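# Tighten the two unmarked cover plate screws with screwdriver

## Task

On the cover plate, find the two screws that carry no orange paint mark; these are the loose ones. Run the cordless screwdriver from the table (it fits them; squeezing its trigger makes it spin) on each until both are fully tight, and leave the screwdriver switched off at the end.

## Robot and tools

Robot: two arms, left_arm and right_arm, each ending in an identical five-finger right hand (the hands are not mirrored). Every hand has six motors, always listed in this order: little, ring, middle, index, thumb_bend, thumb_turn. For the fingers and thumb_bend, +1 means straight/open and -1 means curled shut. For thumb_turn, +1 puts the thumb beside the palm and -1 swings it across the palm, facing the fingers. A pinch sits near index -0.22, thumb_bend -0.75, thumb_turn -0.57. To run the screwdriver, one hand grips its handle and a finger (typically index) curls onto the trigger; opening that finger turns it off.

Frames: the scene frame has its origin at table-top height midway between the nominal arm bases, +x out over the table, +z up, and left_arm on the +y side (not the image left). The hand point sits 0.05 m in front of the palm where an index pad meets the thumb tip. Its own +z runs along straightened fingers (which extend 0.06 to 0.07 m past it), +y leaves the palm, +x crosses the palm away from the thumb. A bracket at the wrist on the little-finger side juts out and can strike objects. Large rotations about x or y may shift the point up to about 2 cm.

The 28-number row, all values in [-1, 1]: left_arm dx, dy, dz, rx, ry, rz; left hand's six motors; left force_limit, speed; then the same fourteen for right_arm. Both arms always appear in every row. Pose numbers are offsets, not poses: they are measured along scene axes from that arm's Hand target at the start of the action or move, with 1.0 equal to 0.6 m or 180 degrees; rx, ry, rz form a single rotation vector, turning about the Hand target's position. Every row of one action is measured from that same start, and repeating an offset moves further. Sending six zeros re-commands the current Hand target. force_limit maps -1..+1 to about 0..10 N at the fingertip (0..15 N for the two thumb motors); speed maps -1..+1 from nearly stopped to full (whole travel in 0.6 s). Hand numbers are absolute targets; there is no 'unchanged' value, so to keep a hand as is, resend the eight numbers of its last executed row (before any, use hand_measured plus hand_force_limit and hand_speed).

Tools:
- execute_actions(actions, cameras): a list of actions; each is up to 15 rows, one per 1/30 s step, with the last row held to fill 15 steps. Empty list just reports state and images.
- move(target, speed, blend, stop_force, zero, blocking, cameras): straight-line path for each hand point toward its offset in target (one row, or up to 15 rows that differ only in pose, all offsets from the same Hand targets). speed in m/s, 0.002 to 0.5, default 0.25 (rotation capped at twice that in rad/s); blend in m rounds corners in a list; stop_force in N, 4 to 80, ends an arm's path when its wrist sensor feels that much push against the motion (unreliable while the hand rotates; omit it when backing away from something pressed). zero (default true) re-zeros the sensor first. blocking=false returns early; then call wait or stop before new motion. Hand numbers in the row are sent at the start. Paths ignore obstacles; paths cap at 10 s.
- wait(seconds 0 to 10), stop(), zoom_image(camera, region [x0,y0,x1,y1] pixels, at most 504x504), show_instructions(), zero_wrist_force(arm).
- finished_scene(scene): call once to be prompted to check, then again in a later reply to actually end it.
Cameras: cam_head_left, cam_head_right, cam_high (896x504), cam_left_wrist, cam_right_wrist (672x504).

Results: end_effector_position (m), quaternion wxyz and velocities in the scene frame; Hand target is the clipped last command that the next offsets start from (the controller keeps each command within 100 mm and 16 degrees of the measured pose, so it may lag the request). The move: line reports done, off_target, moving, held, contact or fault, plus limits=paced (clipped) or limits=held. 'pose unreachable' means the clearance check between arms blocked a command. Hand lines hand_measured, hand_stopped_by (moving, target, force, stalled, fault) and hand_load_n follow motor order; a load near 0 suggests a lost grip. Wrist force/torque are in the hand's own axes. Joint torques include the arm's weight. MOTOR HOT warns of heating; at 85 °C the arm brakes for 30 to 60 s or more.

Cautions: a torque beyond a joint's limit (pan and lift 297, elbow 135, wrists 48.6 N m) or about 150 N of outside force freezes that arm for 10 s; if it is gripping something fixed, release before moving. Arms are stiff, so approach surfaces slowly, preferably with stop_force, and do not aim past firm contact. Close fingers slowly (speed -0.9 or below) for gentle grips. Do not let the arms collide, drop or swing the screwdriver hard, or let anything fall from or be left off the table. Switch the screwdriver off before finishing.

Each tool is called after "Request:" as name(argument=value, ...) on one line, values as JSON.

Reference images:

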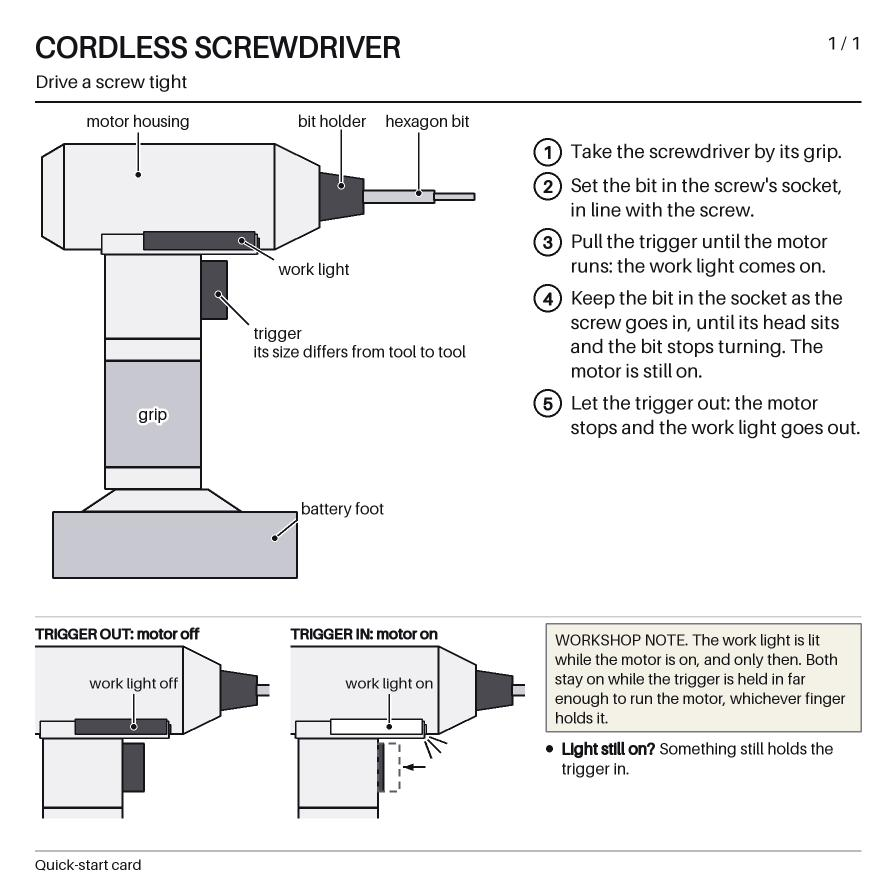

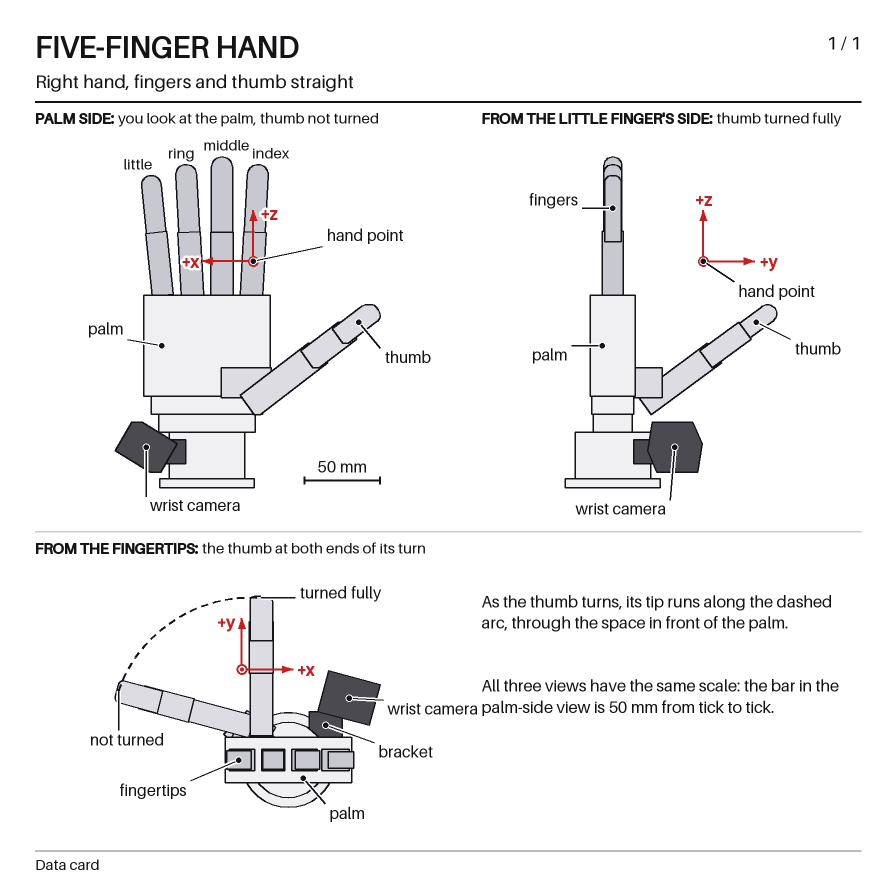

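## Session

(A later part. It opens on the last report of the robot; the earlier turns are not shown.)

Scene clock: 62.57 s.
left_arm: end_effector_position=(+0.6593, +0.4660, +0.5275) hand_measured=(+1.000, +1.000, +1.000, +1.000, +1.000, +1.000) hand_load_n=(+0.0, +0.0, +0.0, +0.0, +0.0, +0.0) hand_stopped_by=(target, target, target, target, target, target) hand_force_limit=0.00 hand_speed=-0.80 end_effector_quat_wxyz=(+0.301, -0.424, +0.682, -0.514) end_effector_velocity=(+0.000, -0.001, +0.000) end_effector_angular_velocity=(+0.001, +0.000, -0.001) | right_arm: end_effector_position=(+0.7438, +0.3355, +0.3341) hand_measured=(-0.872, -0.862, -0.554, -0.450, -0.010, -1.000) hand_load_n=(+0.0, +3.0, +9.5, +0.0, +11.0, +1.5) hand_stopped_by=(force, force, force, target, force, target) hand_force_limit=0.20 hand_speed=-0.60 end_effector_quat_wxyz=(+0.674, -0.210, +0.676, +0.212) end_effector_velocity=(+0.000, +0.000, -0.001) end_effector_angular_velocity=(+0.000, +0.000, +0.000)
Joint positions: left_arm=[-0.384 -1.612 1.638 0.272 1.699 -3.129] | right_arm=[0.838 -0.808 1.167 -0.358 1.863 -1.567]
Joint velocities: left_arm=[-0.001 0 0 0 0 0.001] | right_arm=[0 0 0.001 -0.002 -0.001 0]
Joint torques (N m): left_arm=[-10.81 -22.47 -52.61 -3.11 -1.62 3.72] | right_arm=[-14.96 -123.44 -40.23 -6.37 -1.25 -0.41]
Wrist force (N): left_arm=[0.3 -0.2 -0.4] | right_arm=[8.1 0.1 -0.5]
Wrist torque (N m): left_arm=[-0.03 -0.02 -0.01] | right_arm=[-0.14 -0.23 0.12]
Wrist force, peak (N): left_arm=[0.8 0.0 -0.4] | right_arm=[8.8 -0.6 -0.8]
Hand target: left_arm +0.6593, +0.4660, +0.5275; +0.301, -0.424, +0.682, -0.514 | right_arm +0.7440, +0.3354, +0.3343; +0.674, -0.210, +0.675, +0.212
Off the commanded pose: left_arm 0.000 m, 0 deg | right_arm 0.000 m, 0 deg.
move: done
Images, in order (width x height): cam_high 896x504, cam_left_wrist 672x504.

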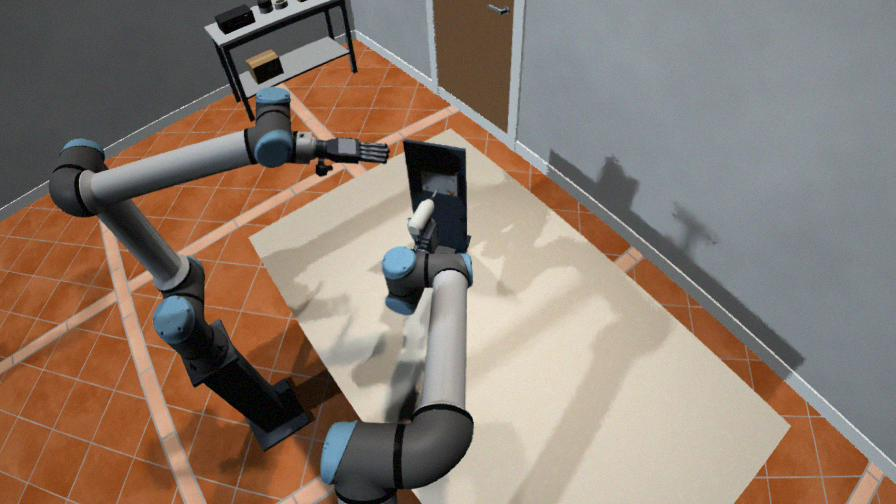

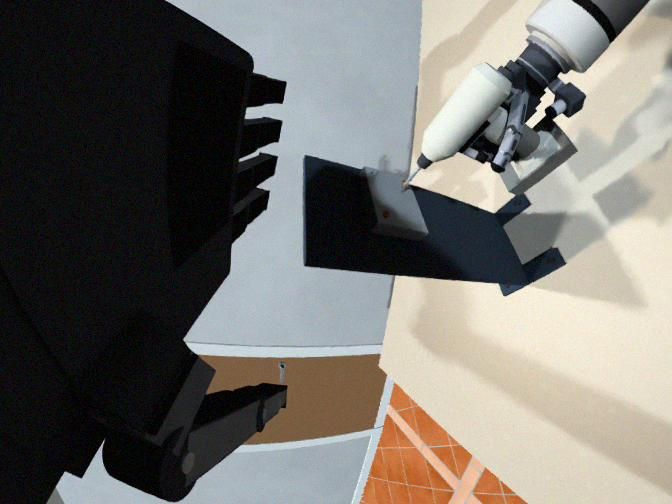

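Request:
move(target=[0,0,0,0,0,0,1,1,1,1,1,1,0,-0.8,0.0546,0.0383,0,0,0,0,-0.97,-0.97,-0.97,-0.45,-0.97,-1,0.2,-0.6], speed=0.015, stop_force=4, cameras=["cam_high","cam_left_wrist"])

Request:
zoom_image(camera="cam_left_wrist", region=[350, 120, 470, 250])

Request:
zoom_image(camera="cam_high", region=[390, 130, 500, 240])

Scene clock: 65.37 s.
left_arm: end_effector_position=(+0.6593, +0.4660, +0.5275) hand_measured=(+1.000, +1.000, +1.000, +1.000, +1.000, +1.000) hand_load_n=(+0.0, +0.0, +0.0, +0.0, +0.0, +0.0) hand_stopped_by=(target, target, target, target, target, target) hand_force_limit=0.00 hand_speed=-0.80 end_effector_quat_wxyz=(+0.301, -0.424, +0.682, -0.514) end_effector_velocity=(+0.000, +0.001, +0.000) end_effector_angular_velocity=(-0.001, +0.000, +0.002) | right_arm: end_effector_position=(+0.7598, +0.3465, +0.3343) hand_measured=(-0.872, -0.862, -0.554, -0.450, -0.010, -1.000) hand_load_n=(+0.5, +3.0, +9.0, +0.0, +11.0, +1.5) hand_stopped_by=(force, force, force, target, force, target) hand_force_limit=0.20 hand_speed=-0.60 end_effector_quat_wxyz=(+0.674, -0.210, +0.675, +0.212) end_effector_velocity=(+0.000, +0.000, +0.001) end_effector_angular_velocity=(+0.001, +0.000, +0.000)
Joint positions: left_arm=[-0.384 -1.612 1.638 0.272 1.699 -3.129] | right_arm=[0.832 -0.778 1.113 -0.334 1.857 -1.567]
Joint velocities: left_arm=[0.001 0 0 0 0 -0.001] | right_arm=[0 0 0 0 0 0]
Joint torques (N m): left_arm=[-11.12 -23.83 -52.11 -3.25 -1.44 3.57] | right_arm=[15.23 -126.97 -48.5 -5.99 2.21 0.7]
Wrist force (N): left_arm=[0.4 -0.5 -0.4] | right_arm=[8.1 0.0 -0.6]
Wrist torque (N m): left_arm=[-0.08 -0.03 -0.02] | right_arm=[-0.14 -0.22 0.11]
Wrist force, peak (N): left_arm=[0.9 -0.2 -0.2] | right_arm=[12.5 0.8 -11.9]
Hand target: left_arm +0.6593, +0.4660, +0.5275; +0.301, -0.424, +0.682, -0.514 | right_arm +0.7598, +0.3465, +0.3343; +0.674, -0.210, +0.675, +0.212
Off the commanded pose: left_arm 0.000 m, 0 deg | right_arm 0.021 m, 0 deg.
move: contact (right_arm)
Images, in order (width x height): cam_high 896x504, cam_left_wrist 672x504.

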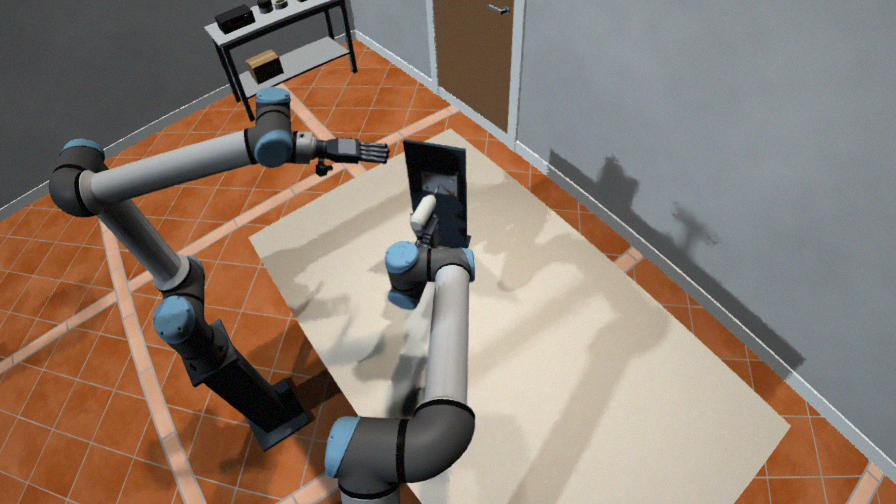

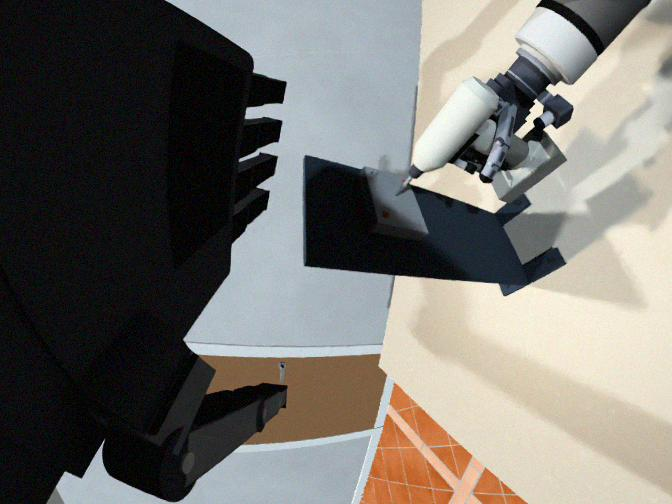

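Scaled by 3.877 from the camera's 672x504 image, which has a finer 960x720 frame.

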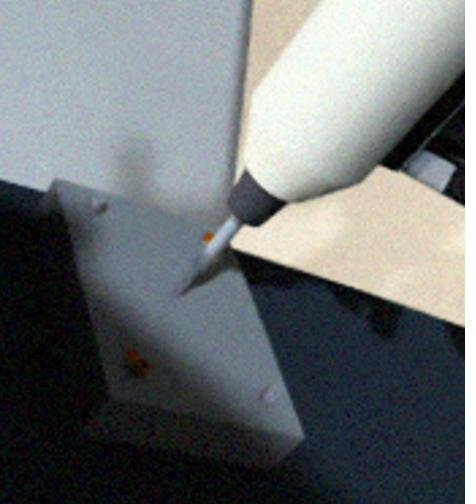

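Scaled by 4.582.

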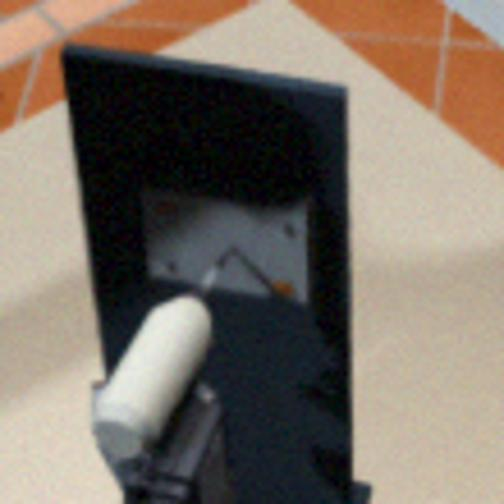

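Request:
move(target=[[0,0,0,0,0,0,1,1,1,1,1,1,0,-0.8,-0.0163,-0.0115,0,0,0,0,-0.97,-0.97,-0.97,-0.45,-0.97,-1,0.2,-0.6],[0,0,0,0,0,0,1,1,1,1,1,1,0,-0.8,0.0172,-0.0593,0.0033,0,0,0,-0.97,-0.97,-0.97,-0.45,-0.97,-1,0.2,-0.6]], speed=0.1, cameras=[])

Request:
move(target=[0,0,0,0,0,0,1,1,1,1,1,1,0,-0.8,0.041,0.0287,0,0,0,0,-0.97,-0.97,-0.97,-0.45,-0.97,-1,0.2,-0.6], speed=0.012, stop_force=4, cameras=["cam_high","cam_left_wrist"])

Request:
zoom_image(camera="cam_left_wrist", region=[350, 120, 470, 250])

Request:
zoom_image(camera="cam_high", region=[390, 130, 500, 240])

Scene clock: 66.50 s.
left_arm: end_effector_position=(+0.6593, +0.4660, +0.5275) hand_measured=(+1.000, +1.000, +1.000, +1.000, +1.000, +1.000) hand_load_n=(+0.0, +0.0, +0.0, +0.0, +0.0, +0.0) hand_stopped_by=(target, target, target, target, target, target) hand_force_limit=0.00 hand_speed=-0.80 end_effector_quat_wxyz=(+0.301, -0.424, +0.682, -0.514) end_effector_velocity=(+0.000, +0.000, +0.000) end_effector_angular_velocity=(-0.001, +0.000, +0.000) | right_arm: end_effector_position=(+0.7702, +0.3109, +0.3363) hand_measured=(-0.872, -0.862, -0.554, -0.450, -0.010, -1.000) hand_load_n=(+0.5, +3.0, +9.0, +0.0, +11.0, +1.5) hand_stopped_by=(force, force, force, target, force, target) hand_force_limit=0.20 hand_speed=-0.60 end_effector_quat_wxyz=(+0.674, -0.210, +0.675, +0.212) end_effector_velocity=(-0.001, +0.002, -0.001) end_effector_angular_velocity=(-0.001, +0.001, -0.001)
Joint positions: left_arm=[-0.384 -1.612 1.638 0.272 1.699 -3.129] | right_arm=[0.8 -0.824 1.191 -0.367 1.825 -1.566]
Joint velocities: left_arm=[-0.001 -0.001 0 0 -0.001 -0.002] | right_arm=[0.002 0.002 -0.003 0.002 0.003 0]
Joint torques (N m): left_arm=[-11.23 -22.01 -51.52 -3.29 -1.9 4.1] | right_arm=[14.2 -103.67 -52.84 -0.78 2.53 1.34]
Wrist force (N): left_arm=[0.4 -0.4 0.0] | right_arm=[8.0 0.2 -0.5]
Wrist torque (N m): left_arm=[-0.08 -0.04 -0.01] | right_arm=[-0.14 -0.21 0.12]
Wrist force, peak (N): left_arm=[0.7 -0.4 -0.4] | right_arm=[8.4 1.4 -2.8]
Hand target: left_arm +0.6593, +0.4660, +0.5275; +0.301, -0.424, +0.682, -0.514 | right_arm +0.7701, +0.3109, +0.3362; +0.674, -0.210, +0.675, +0.212
Off the commanded pose: left_arm 0.000 m, 0 deg | right_arm 0.000 m, 0 deg.
move: done
No camera images: "cameras" was empty.

Scene clock: 69.00 s.
left_arm: end_effector_position=(+0.6593, +0.4660, +0.5275) hand_measured=(+1.000, +1.000, +1.000, +1.000, +1.000, +1.000) hand_load_n=(+0.0, +0.0, +0.0, +0.0, +0.0, +0.0) hand_stopped_by=(target, target, target, target, target, target) hand_force_limit=0.00 hand_speed=-0.80 end_effector_quat_wxyz=(+0.301, -0.424, +0.682, -0.514) end_effector_velocity=(-0.001, +0.000, +0.001) end_effector_angular_velocity=(-0.001, +0.000, -0.001) | right_arm: end_effector_position=(+0.7808, +0.3184, +0.3362) hand_measured=(-0.872, -0.862, -0.554, -0.450, -0.010, -1.000) hand_load_n=(+0.0, +3.0, +9.0, +0.0, +11.0, +2.0) hand_stopped_by=(force, force, force, target, force, target) hand_force_limit=0.20 hand_speed=-0.60 end_effector_quat_wxyz=(+0.674, -0.210, +0.675, +0.212) end_effector_velocity=(+0.000, +0.000, +0.000) end_effector_angular_velocity=(+0.000, +0.000, +0.000)
Joint positions: left_arm=[-0.384 -1.612 1.638 0.272 1.699 -3.129] | right_arm=[0.797 -0.804 1.155 -0.351 1.822 -1.566]
Joint velocities: left_arm=[-0.001 -0.001 0 0 0 0] | right_arm=[0 0.001 0 -0.001 0 0]
Joint torques (N m): left_arm=[-11.19 -24.96 -51.27 -3.13 -1.22 3.91] | right_arm=[14.76 -125.27 -42.83 -6.13 2.12 1.36]
Wrist force (N): left_arm=[0.2 0.1 -0.6] | right_arm=[8.1 0.2 -0.6]
Wrist torque (N m): left_arm=[0.02 0.00 -0.01] | right_arm=[-0.10 -0.22 0.12]
Wrist force, peak (N): left_arm=[0.5 -0.7 -0.3] | right_arm=[11.8 0.8 -11.9]
Hand target: left_arm +0.6593, +0.4660, +0.5275; +0.301, -0.424, +0.682, -0.514 | right_arm +0.7808, +0.3184, +0.3362; +0.674, -0.210, +0.675, +0.212
Off the commanded pose: left_arm 0.000 m, 0 deg | right_arm 0.017 m, 0 deg.
move: contact (right_arm)
Images, in order (width x height): cam_high 896x504, cam_left_wrist 672x504.

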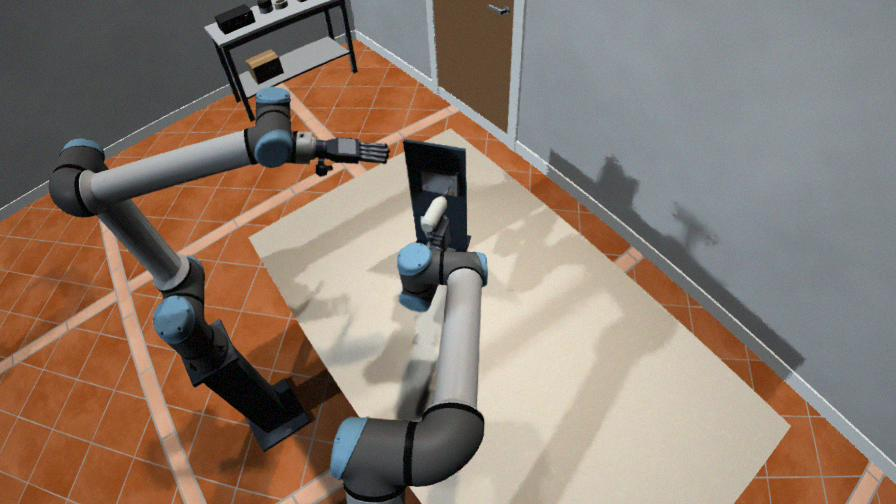

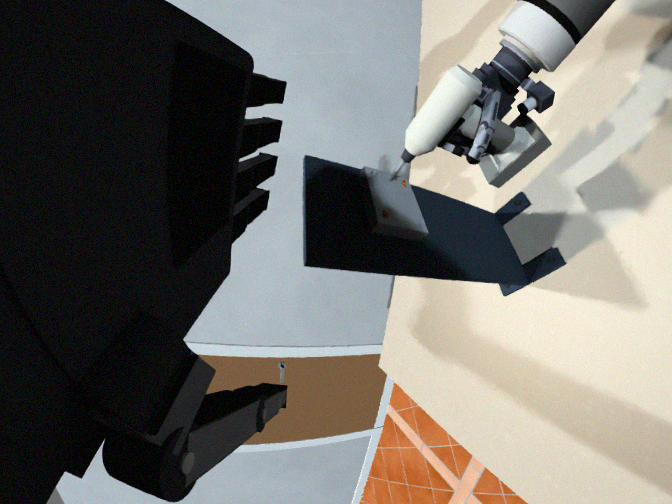

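Scaled by 3.877 from the camera's 672x504 image, which has a finer 960x720 frame.

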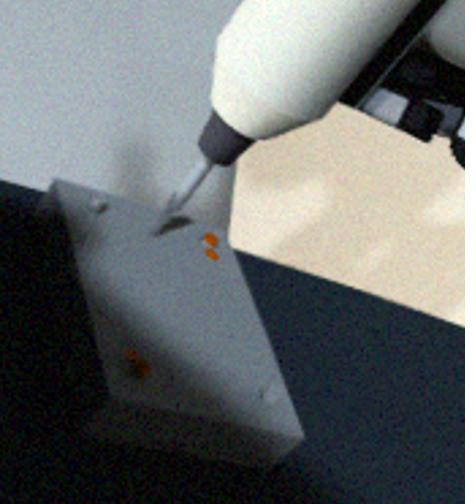

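Scaled by 4.582.

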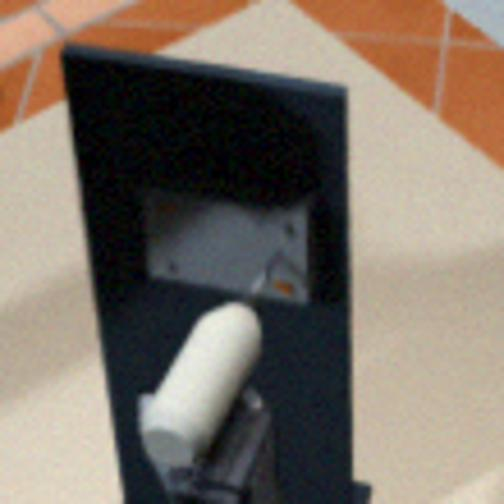

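Request:
move(target=[[0,0,0,0,0,0,1,1,1,1,1,1,0,-0.8,-0.0163,-0.0115,0,0,0,0,-0.97,-0.97,-0.97,-0.45,-0.97,-1,0.2,-0.6],[0,0,0,0,0,0,1,1,1,1,1,1,0,-0.8,-0.047,0.0322,-0.05,0,0,0,-0.97,-0.97,-0.97,-0.45,-0.97,-1,0.2,-0.6]], speed=0.1, cameras=[])

Request:
move(target=[0,0,0,0,0,0,1,1,1,1,1,1,0,-0.8,0.041,0.0287,0,0,0,0,-0.97,-0.97,-0.97,-0.45,-0.97,-1,0.2,-0.6], speed=0.012, stop_force=4, cameras=["cam_high","cam_left_wrist"])

Request:
zoom_image(camera="cam_left_wrist", region=[350, 120, 470, 250])

Request:
zoom_image(camera="cam_high", region=[390, 130, 500, 240])

Scene clock: 70.27 s.
left_arm: end_effector_position=(+0.6593, +0.4660, +0.5275) hand_measured=(+1.000, +1.000, +1.000, +1.000, +1.000, +1.000) hand_load_n=(+0.0, +0.0, +0.0, +0.0, +0.0, +0.0) hand_stopped_by=(target, target, target, target, target, target) hand_force_limit=0.00 hand_speed=-0.80 end_effector_quat_wxyz=(+0.301, -0.424, +0.682, -0.514) end_effector_velocity=(+0.000, +0.000, +0.000) end_effector_angular_velocity=(+0.003, -0.001, -0.001) | right_arm: end_effector_position=(+0.7525, +0.3379, +0.3064) hand_measured=(-0.872, -0.862, -0.554, -0.450, -0.010, -1.000) hand_load_n=(+0.5, +3.0, +9.5, +0.0, +11.0, +1.5) hand_stopped_by=(force, force, force, target, force, target) hand_force_limit=0.20 hand_speed=-0.60 end_effector_quat_wxyz=(+0.674, -0.210, +0.675, +0.212) end_effector_velocity=(+0.001, -0.002, -0.001) end_effector_angular_velocity=(-0.002, +0.001, +0.000)
Joint positions: left_arm=[-0.384 -1.612 1.638 0.272 1.699 -3.129] | right_arm=[0.832 -0.78 1.168 -0.388 1.858 -1.567]
Joint velocities: left_arm=[0 0 0 0 -0.001 0.003] | right_arm=[-0.002 -0.001 0.002 0.001 -0.002 0]
Joint torques (N m): left_arm=[-7.28 -20.96 -49.65 -3.06 -1.95 3.79] | right_arm=[-13.98 -123.19 -41.33 -1.51 -1.3 -1.36]
Wrist force (N): left_arm=[0.3 0.1 -0.6] | right_arm=[7.8 -0.4 -0.4]
Wrist torque (N m): left_arm=[0.03 -0.01 -0.01] | right_arm=[-0.20 -0.19 0.10]
Wrist force, peak (N): left_arm=[0.3 -0.6 -0.4] | right_arm=[10.1 2.1 -0.3]
Hand target: left_arm +0.6593, +0.4660, +0.5275; +0.301, -0.424, +0.682, -0.514 | right_arm +0.7526, +0.3377, +0.3063; +0.674, -0.210, +0.675, +0.212
Off the commanded pose: left_arm 0.000 m, 0 deg | right_arm 0.000 m, 0 deg.
move: done
No camera images: "cameras" was empty.

Scene clock: 72.60 s.
left_arm: end_effector_position=(+0.6593, +0.4660, +0.5275) hand_measured=(+1.000, +1.000, +1.000, +1.000, +1.000, +1.000) hand_load_n=(+0.0, +0.0, +0.0, +0.0, +0.0, -0.5) hand_stopped_by=(target, target, target, target, target, target) hand_force_limit=0.00 hand_speed=-0.80 end_effector_quat_wxyz=(+0.301, -0.424, +0.682, -0.514) end_effector_velocity=(+0.000, +0.000, +0.000) end_effector_angular_velocity=(+0.001, +0.000, +0.000) | right_arm: end_effector_position=(+0.7617, +0.3441, +0.3063) hand_measured=(-0.872, -0.862, -0.554, -0.450, -0.010, -1.000) hand_load_n=(+0.0, +3.0, +9.5, +0.0, +11.0, +1.5) hand_stopped_by=(force, force, force, target, force, target) hand_force_limit=0.20 hand_speed=-0.60 end_effector_quat_wxyz=(+0.674, -0.210, +0.675, +0.212) end_effector_velocity=(+0.000, +0.000, -0.001) end_effector_angular_velocity=(-0.001, +0.000, +0.000)
Joint positions: left_arm=[-0.384 -1.612 1.638 0.272 1.699 -3.129] | right_arm=[0.829 -0.763 1.137 -0.374 1.854 -1.567]
Joint velocities: left_arm=[0 0 0 0 0 0.001] | right_arm=[0 0.001 0 0 0 0]
Joint torques (N m): left_arm=[-6.17 -22.64 -48.26 -2.66 -1.92 4.09] | right_arm=[15.43 -128.12 -41.87 -6.19 2.14 -1.22]
Wrist force (N): left_arm=[0.4 -0.5 -0.4] | right_arm=[8.2 0.3 -0.3]
Wrist torque (N m): left_arm=[-0.07 -0.04 -0.02] | right_arm=[-0.12 -0.24 0.13]
Wrist force, peak (N): left_arm=[0.2 -0.3 -0.8] | right_arm=[12.0 0.9 -11.0]
Hand target: left_arm +0.6593, +0.4660, +0.5275; +0.301, -0.424, +0.682, -0.514 | right_arm +0.7617, +0.3441, +0.3063; +0.674, -0.210, +0.675, +0.212
Off the commanded pose: left_arm 0.000 m, 0 deg | right_arm 0.019 m, 0 deg.
move: contact (right_arm)
Images, in order (width x height): cam_high 896x504, cam_left_wrist 672x504.

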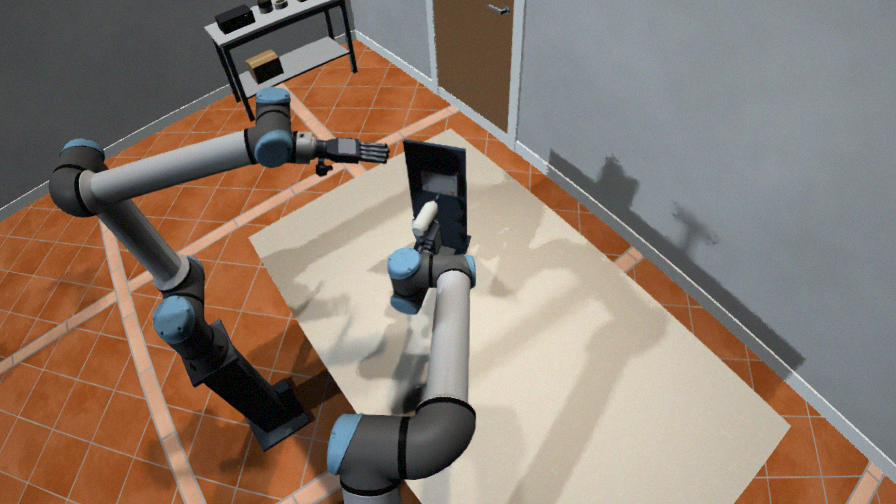

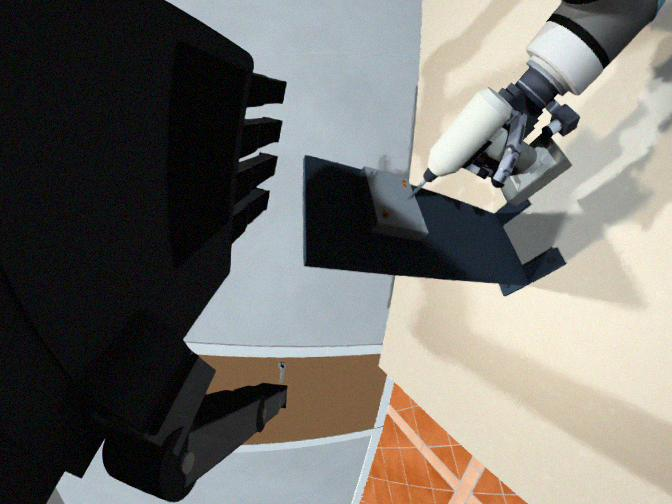

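Scaled by 3.877 from the camera's 672x504 image, which has a finer 960x720 frame.

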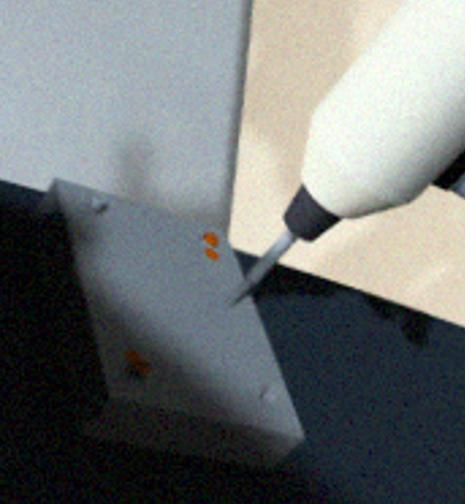

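Scaled by 4.582.

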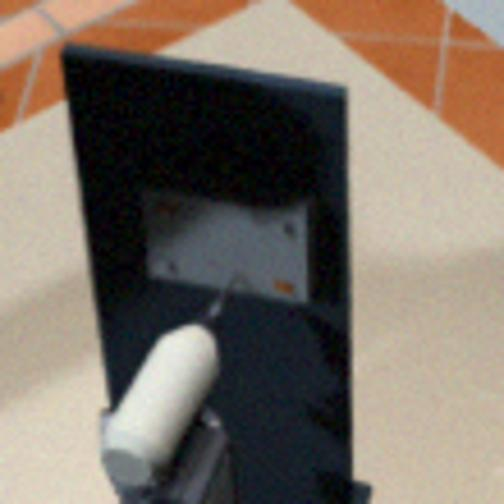

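Request:
zoom_image(camera="cam_left_wrist", region=[365, 150, 445, 230])

Request:
zoom_image(camera="cam_high", region=[415, 160, 475, 210])

Scaled by 6.300 from the camera's 672x504 image, which has a finer 960x720 frame.

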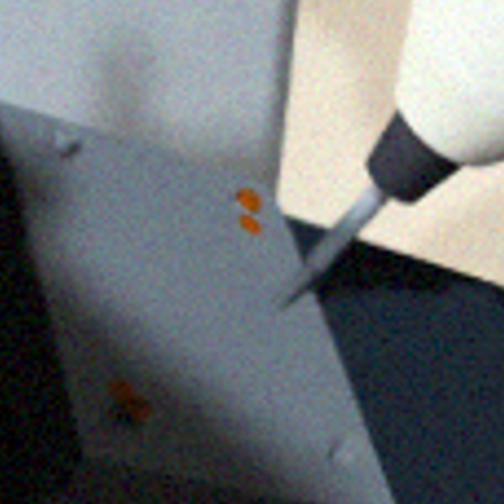

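Scaled by 8.400.

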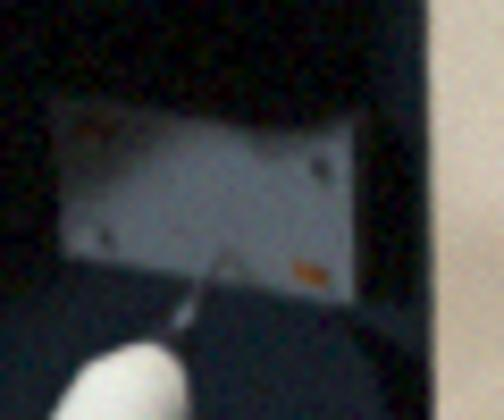

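Request:
move(target=[[0,0,0,0,0,0,1,1,1,1,1,1,0,-0.8,-0.0191,-0.0134,0,0,0,0,-0.97,-0.97,-0.97,-0.45,-0.97,-1,0.2,-0.6],[0,0,0,0,0,0,1,1,1,1,1,1,0,-0.8,0.0305,-0.0843,0.0933,0,0,0.025,-0.97,-0.97,-0.97,-0.45,-0.97,-1,0.2,-0.6]], speed=0.12, cameras=["cam_high","cam_left_wrist","cam_head_left"])

Request:
zoom_image(camera="cam_left_wrist", region=[345, 130, 425, 210])

Request:
zoom_image(camera="cam_high", region=[420, 160, 480, 220])

Request:
zoom_image(camera="cam_head_left", region=[300, 100, 370, 170])

Scene clock: 75.30 s.
left_arm: end_effector_position=(+0.6593, +0.4660, +0.5275) hand_measured=(+1.000, +1.000, +1.000, +1.000, +1.000, +1.000) hand_load_n=(+0.0, +0.0, -0.5, +0.0, +0.0, +0.0) hand_stopped_by=(target, target, target, target, target, target) hand_force_limit=0.00 hand_speed=-0.80 end_effector_quat_wxyz=(+0.301, -0.424, +0.682, -0.514) end_effector_velocity=(+0.000, +0.000, +0.000) end_effector_angular_velocity=(-0.001, +0.001, +0.000) | right_arm: end_effector_position=(+0.7801, +0.2934, +0.3620) hand_measured=(-0.872, -0.862, -0.554, -0.450, -0.010, -1.000) hand_load_n=(+0.0, +3.0, +9.5, +0.0, +11.0, +1.5) hand_stopped_by=(force, force, force, target, force, target) hand_force_limit=0.20 hand_speed=-0.60 end_effector_quat_wxyz=(+0.665, -0.236, +0.667, +0.239) end_effector_velocity=(+0.000, +0.000, +0.000) end_effector_angular_velocity=(+0.000, +0.000, +0.001)
Joint positions: left_arm=[-0.384 -1.612 1.638 0.272 1.699 -3.129] | right_arm=[0.757 -0.861 1.209 -0.347 1.704 -1.566]
Joint velocities: left_arm=[0 0.001 0 0 0.001 -0.001] | right_arm=[0 0.001 -0.001 -0.001 -0.001 0]
Joint torques (N m): left_arm=[-9.84 -24.56 -48.6 -2.31 -1.39 3.76] | right_arm=[6.32 -116.09 -53.41 -6.5 -0.01 1.85]
Wrist force (N): left_arm=[0.4 -0.1 -0.2] | right_arm=[7.9 0.1 -0.1]
Wrist torque (N m): left_arm=[-0.03 -0.05 0.00] | right_arm=[-0.15 -0.22 0.11]
Wrist force, peak (N): left_arm=[0.2 -0.8 -0.3] | right_arm=[10.2 2.2 -1.5]
Hand target: left_arm +0.6593, +0.4660, +0.5275; +0.301, -0.424, +0.682, -0.514 | right_arm +0.7800, +0.2935, +0.3622; +0.665, -0.236, +0.667, +0.239
Off the commanded pose: left_arm 0.000 m, 0 deg | right_arm 0.000 m, 0 deg.
move: done
Images, in order (width x height): cam_head_left 896x504, cam_high 896x504, cam_left_wrist 672x504.

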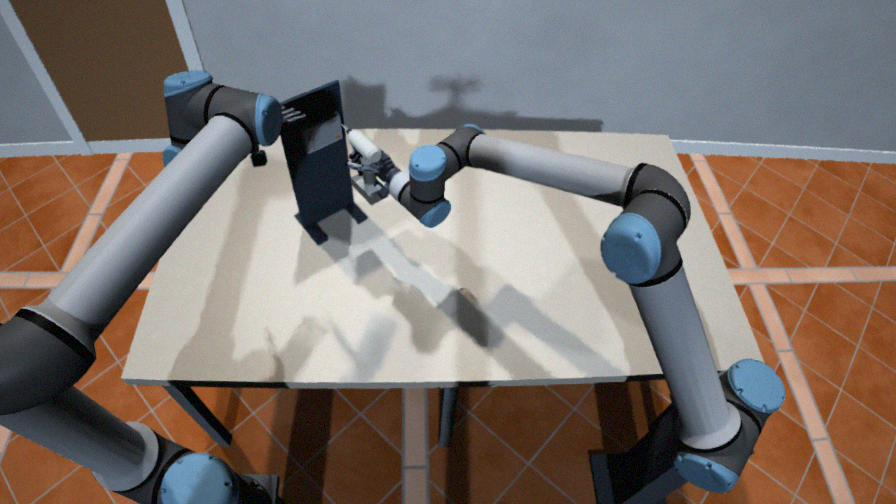

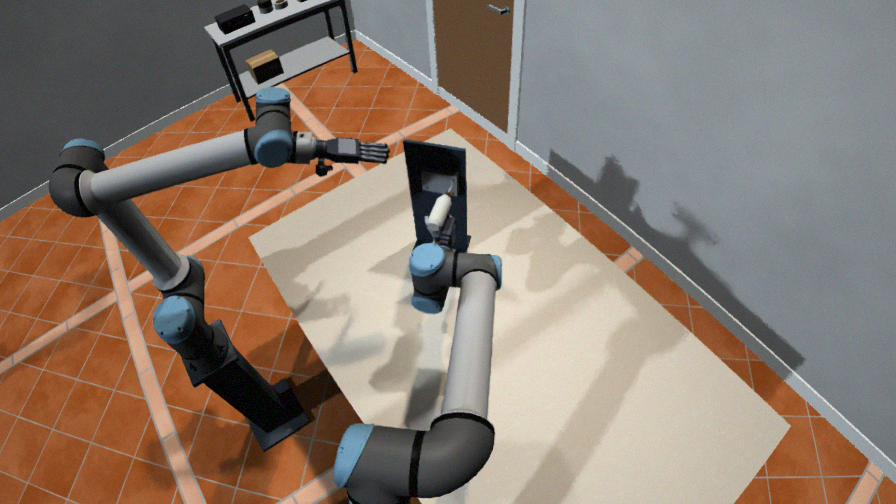

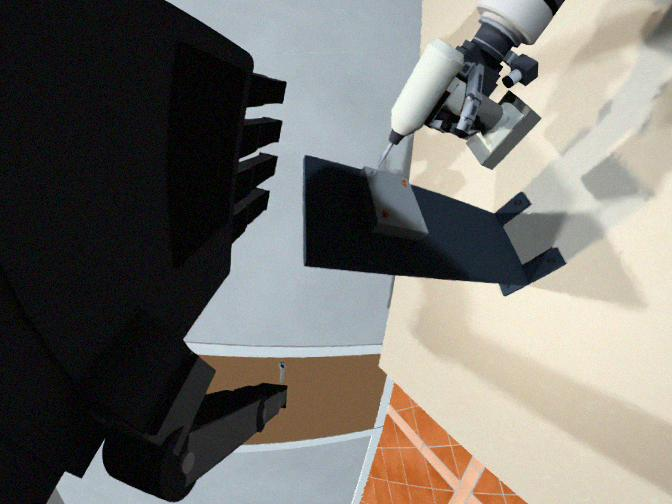

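Scaled by 6.300 from the camera's 672x504 image, which has a finer 960x720 frame.

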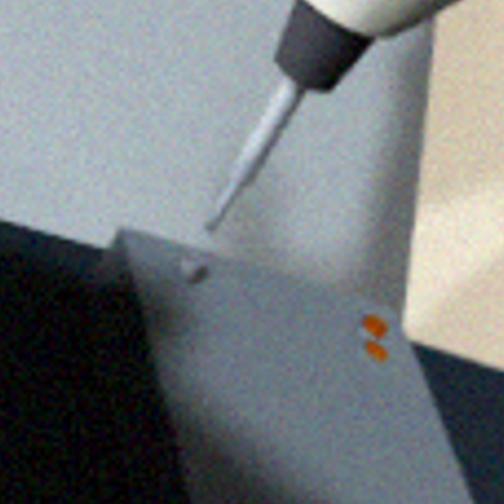

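Scaled by 8.400.

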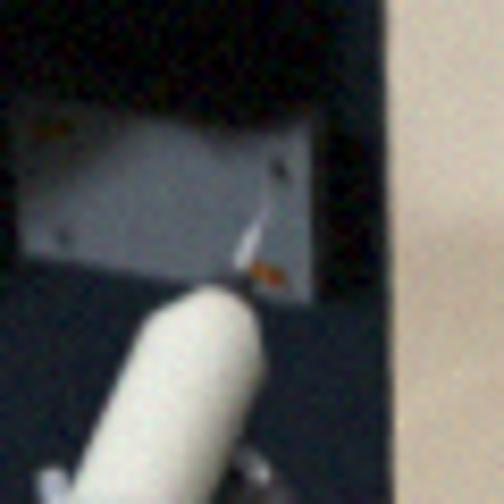

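Scaled by 7.200.

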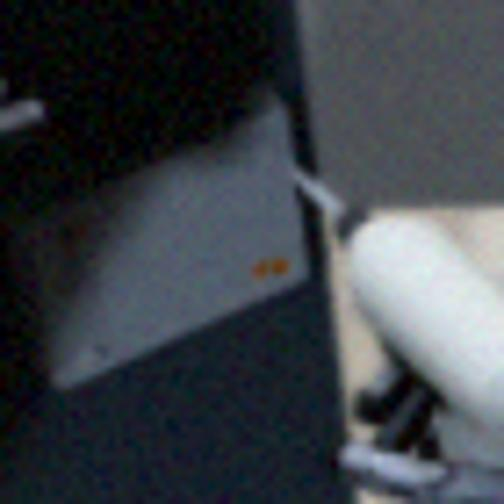

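Request:
move(target=[0.2,-0.033,0.0,0,0,0,1,1,1,1,1,1,0,-0.8,0,0,0,0,0,0,-0.97,-0.97,-0.97,-0.45,-0.97,-1,0.2,-0.6], speed=0.15, cameras=["cam_head_left","cam_left_wrist"])

Request:
zoom_image(camera="cam_left_wrist", region=[365, 130, 445, 210])

Scene clock: 77.67 s.
left_arm: end_effector_position=(+0.7792, +0.4462, +0.5272) hand_measured=(+1.000, +1.000, +1.000, +1.000, +1.000, +1.000) hand_load_n=(+0.0, +0.0, +0.0, +0.0, +0.0, +0.0) hand_stopped_by=(target, target, target, target, target, target) hand_force_limit=0.00 hand_speed=-0.80 end_effector_quat_wxyz=(+0.301, -0.424, +0.682, -0.514) end_effector_velocity=(+0.001, +0.000, +0.001) end_effector_angular_velocity=(-0.001, -0.002, +0.002) | right_arm: end_effector_position=(+0.7800, +0.2935, +0.3622) hand_measured=(-0.872, -0.862, -0.554, -0.450, -0.010, -1.000) hand_load_n=(+0.5, +3.0, +9.5, +0.0, +11.0, +1.5) hand_stopped_by=(force, force, force, target, force, target) hand_force_limit=0.20 hand_speed=-0.60 end_effector_quat_wxyz=(+0.665, -0.236, +0.667, +0.239) end_effector_velocity=(+0.000, +0.000, +0.000) end_effector_angular_velocity=(+0.000, +0.000, +0.000)
Joint positions: left_arm=[-0.349 -1.406 1.419 0.287 1.733 -3.118] | right_arm=[0.757 -0.861 1.209 -0.347 1.704 -1.566]
Joint velocities: left_arm=[0 0 0 -0.002 -0.001 -0.001] | right_arm=[0 0 0 0 0 0]
Joint torques (N m): left_arm=[-14.4 -46.07 -36.91 -3.68 -1.79 0.71] | right_arm=[15.19 -117.75 -48.13 -5.19 -1.16 1.97]
Wrist force (N): left_arm=[0.6 -0.3 -0.5] | right_arm=[7.9 0.4 -0.4]
Wrist torque (N m): left_arm=[-0.06 -0.06 0.01] | right_arm=[-0.08 -0.21 0.12]
Wrist force, peak (N): left_arm=[0.9 -0.1 -1.9] | right_arm=[8.4 -0.1 -0.3]
Hand target: left_arm +0.7793, +0.4461, +0.5272; +0.301, -0.424, +0.682, -0.514 | right_arm +0.7800, +0.2935, +0.3622; +0.665, -0.236, +0.667, +0.239
Off the commanded pose: left_arm 0.000 m, 0 deg | right_arm 0.000 m, 0 deg.
move: done
Images, in order (width x height): cam_head_left 896x504, cam_left_wrist 672x504.

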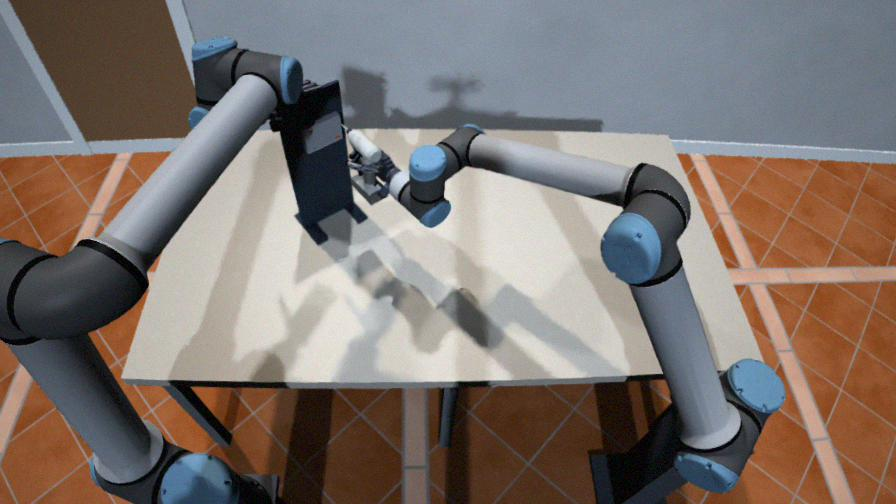

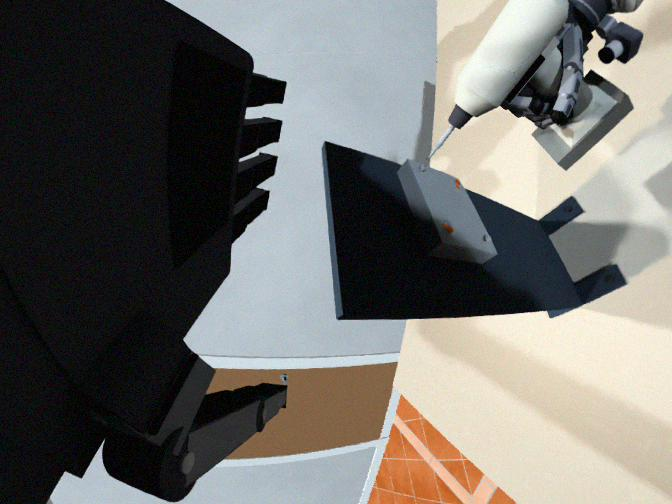

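Scaled by 6.300 from the camera's 672x504 image, which has a finer 960x720 frame.

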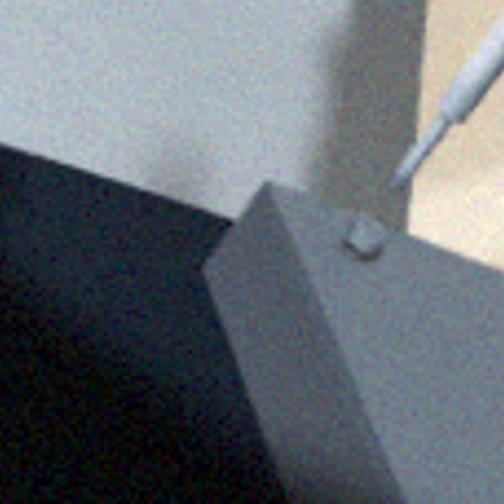

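Request:
move(target=[0,0,0,0,0,0,1,1,1,1,1,1,0,-0.8,0.0081,0.0059,0,0,0,0,-0.97,-0.97,-0.97,-0.45,-0.97,-1,0.2,-0.6], speed=0.05, cameras=["cam_high","cam_left_wrist","cam_head_left"])

Request:
zoom_image(camera="cam_left_wrist", region=[390, 130, 450, 190])

Request:
zoom_image(camera="cam_high", region=[420, 160, 480, 220])

Request:
zoom_image(camera="cam_head_left", region=[300, 90, 360, 150])

Scene clock: 78.63 s.
left_arm: end_effector_position=(+0.7793, +0.4461, +0.5272) hand_measured=(+1.000, +1.000, +1.000, +1.000, +1.000, +1.000) hand_load_n=(+0.0, +0.0, +0.0, +0.0, +0.0, +0.0) hand_stopped_by=(target, target, target, target, target, target) hand_force_limit=0.00 hand_speed=-0.80 end_effector_quat_wxyz=(+0.301, -0.424, +0.682, -0.514) end_effector_velocity=(+0.000, -0.001, +0.000) end_effector_angular_velocity=(-0.001, +0.000, -0.001) | right_arm: end_effector_position=(+0.7849, +0.2971, +0.3622) hand_measured=(-0.872, -0.862, -0.554, -0.450, -0.010, -1.000) hand_load_n=(+0.5, +3.0, +9.5, +0.0, +11.0, +1.5) hand_stopped_by=(force, force, force, target, force, target) hand_force_limit=0.20 hand_speed=-0.60 end_effector_quat_wxyz=(+0.665, -0.236, +0.667, +0.239) end_effector_velocity=(+0.000, +0.000, -0.001) end_effector_angular_velocity=(-0.001, +0.001, +0.000)
Joint positions: left_arm=[-0.349 -1.406 1.419 0.286 1.733 -3.118] | right_arm=[0.756 -0.852 1.192 -0.34 1.703 -1.566]
Joint velocities: left_arm=[-0.001 0 0 0 0 -0.001] | right_arm=[0 0 0.002 0 0 0]
Joint torques (N m): left_arm=[-13.35 -41.95 -40.01 -3.43 -2.28 -2.63] | right_arm=[-13.82 -122.28 -40.68 -4.14 -1.02 2.02]
Wrist force (N): left_arm=[0.6 -0.2 -0.1] | right_arm=[8.1 0.3 -0.3]
Wrist torque (N m): left_arm=[-0.08 -0.08 0.00] | right_arm=[-0.11 -0.25 0.13]
Wrist force, peak (N): left_arm=[0.8 -0.4 -0.5] | right_arm=[8.4 0.3 -0.6]
Hand target: left_arm +0.7793, +0.4461, +0.5272; +0.301, -0.424, +0.682, -0.514 | right_arm +0.7849, +0.2971, +0.3622; +0.665, -0.236, +0.667, +0.239
Off the commanded pose: left_arm 0.000 m, 0 deg | right_arm 0.000 m, 0 deg.
move: done
Images, in order (width x height): cam_head_left 896x504, cam_high 896x504, cam_left_wrist 672x504.

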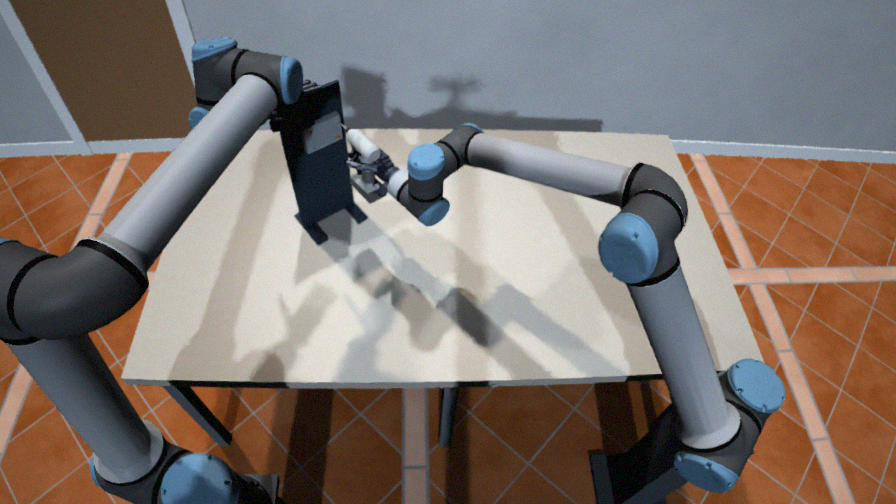

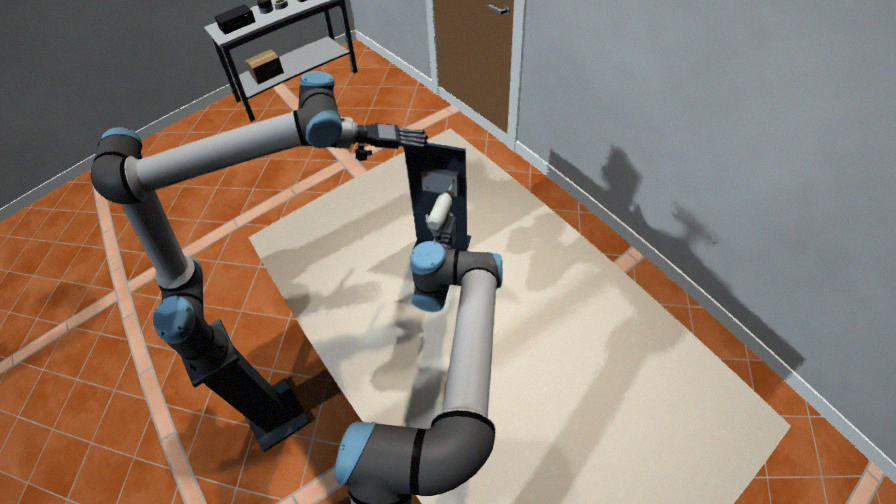

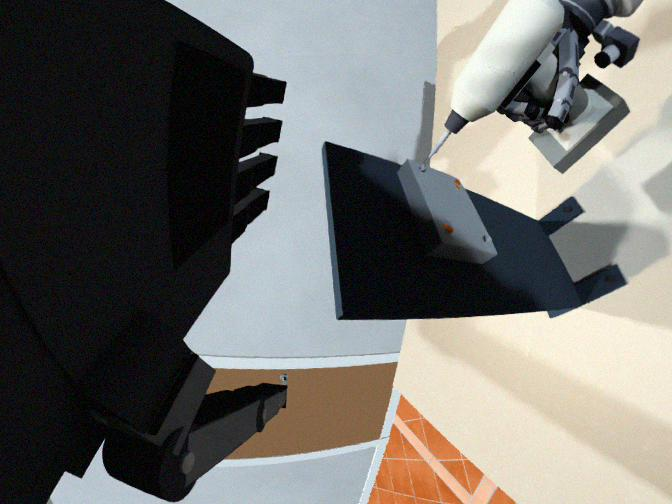

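Scaled by 8.400 from the camera's 672x504 image, which has a finer 960x720 frame.

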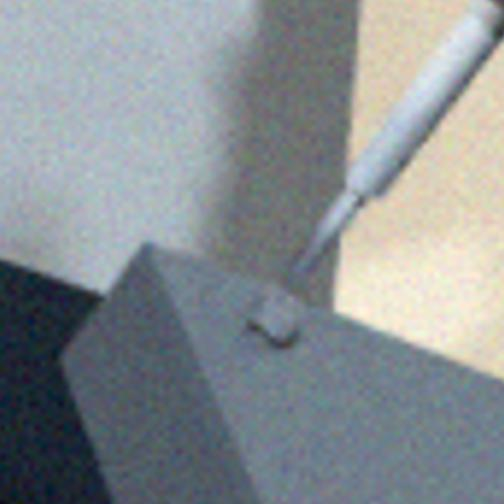

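Scaled by 8.400.

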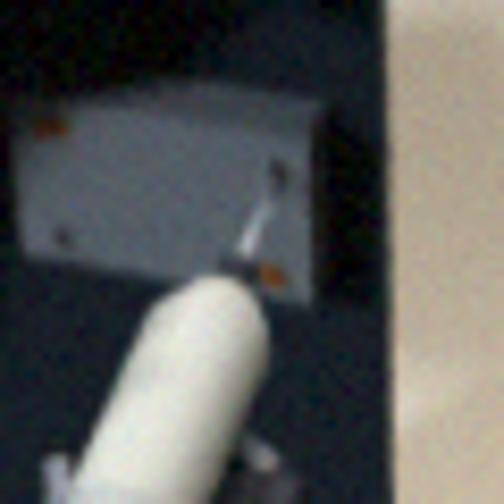

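Scaled by 8.400.

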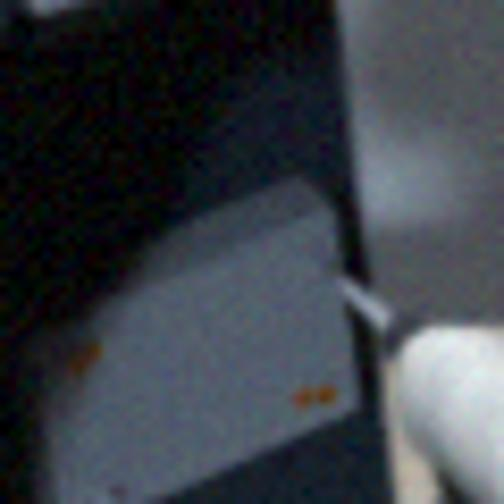

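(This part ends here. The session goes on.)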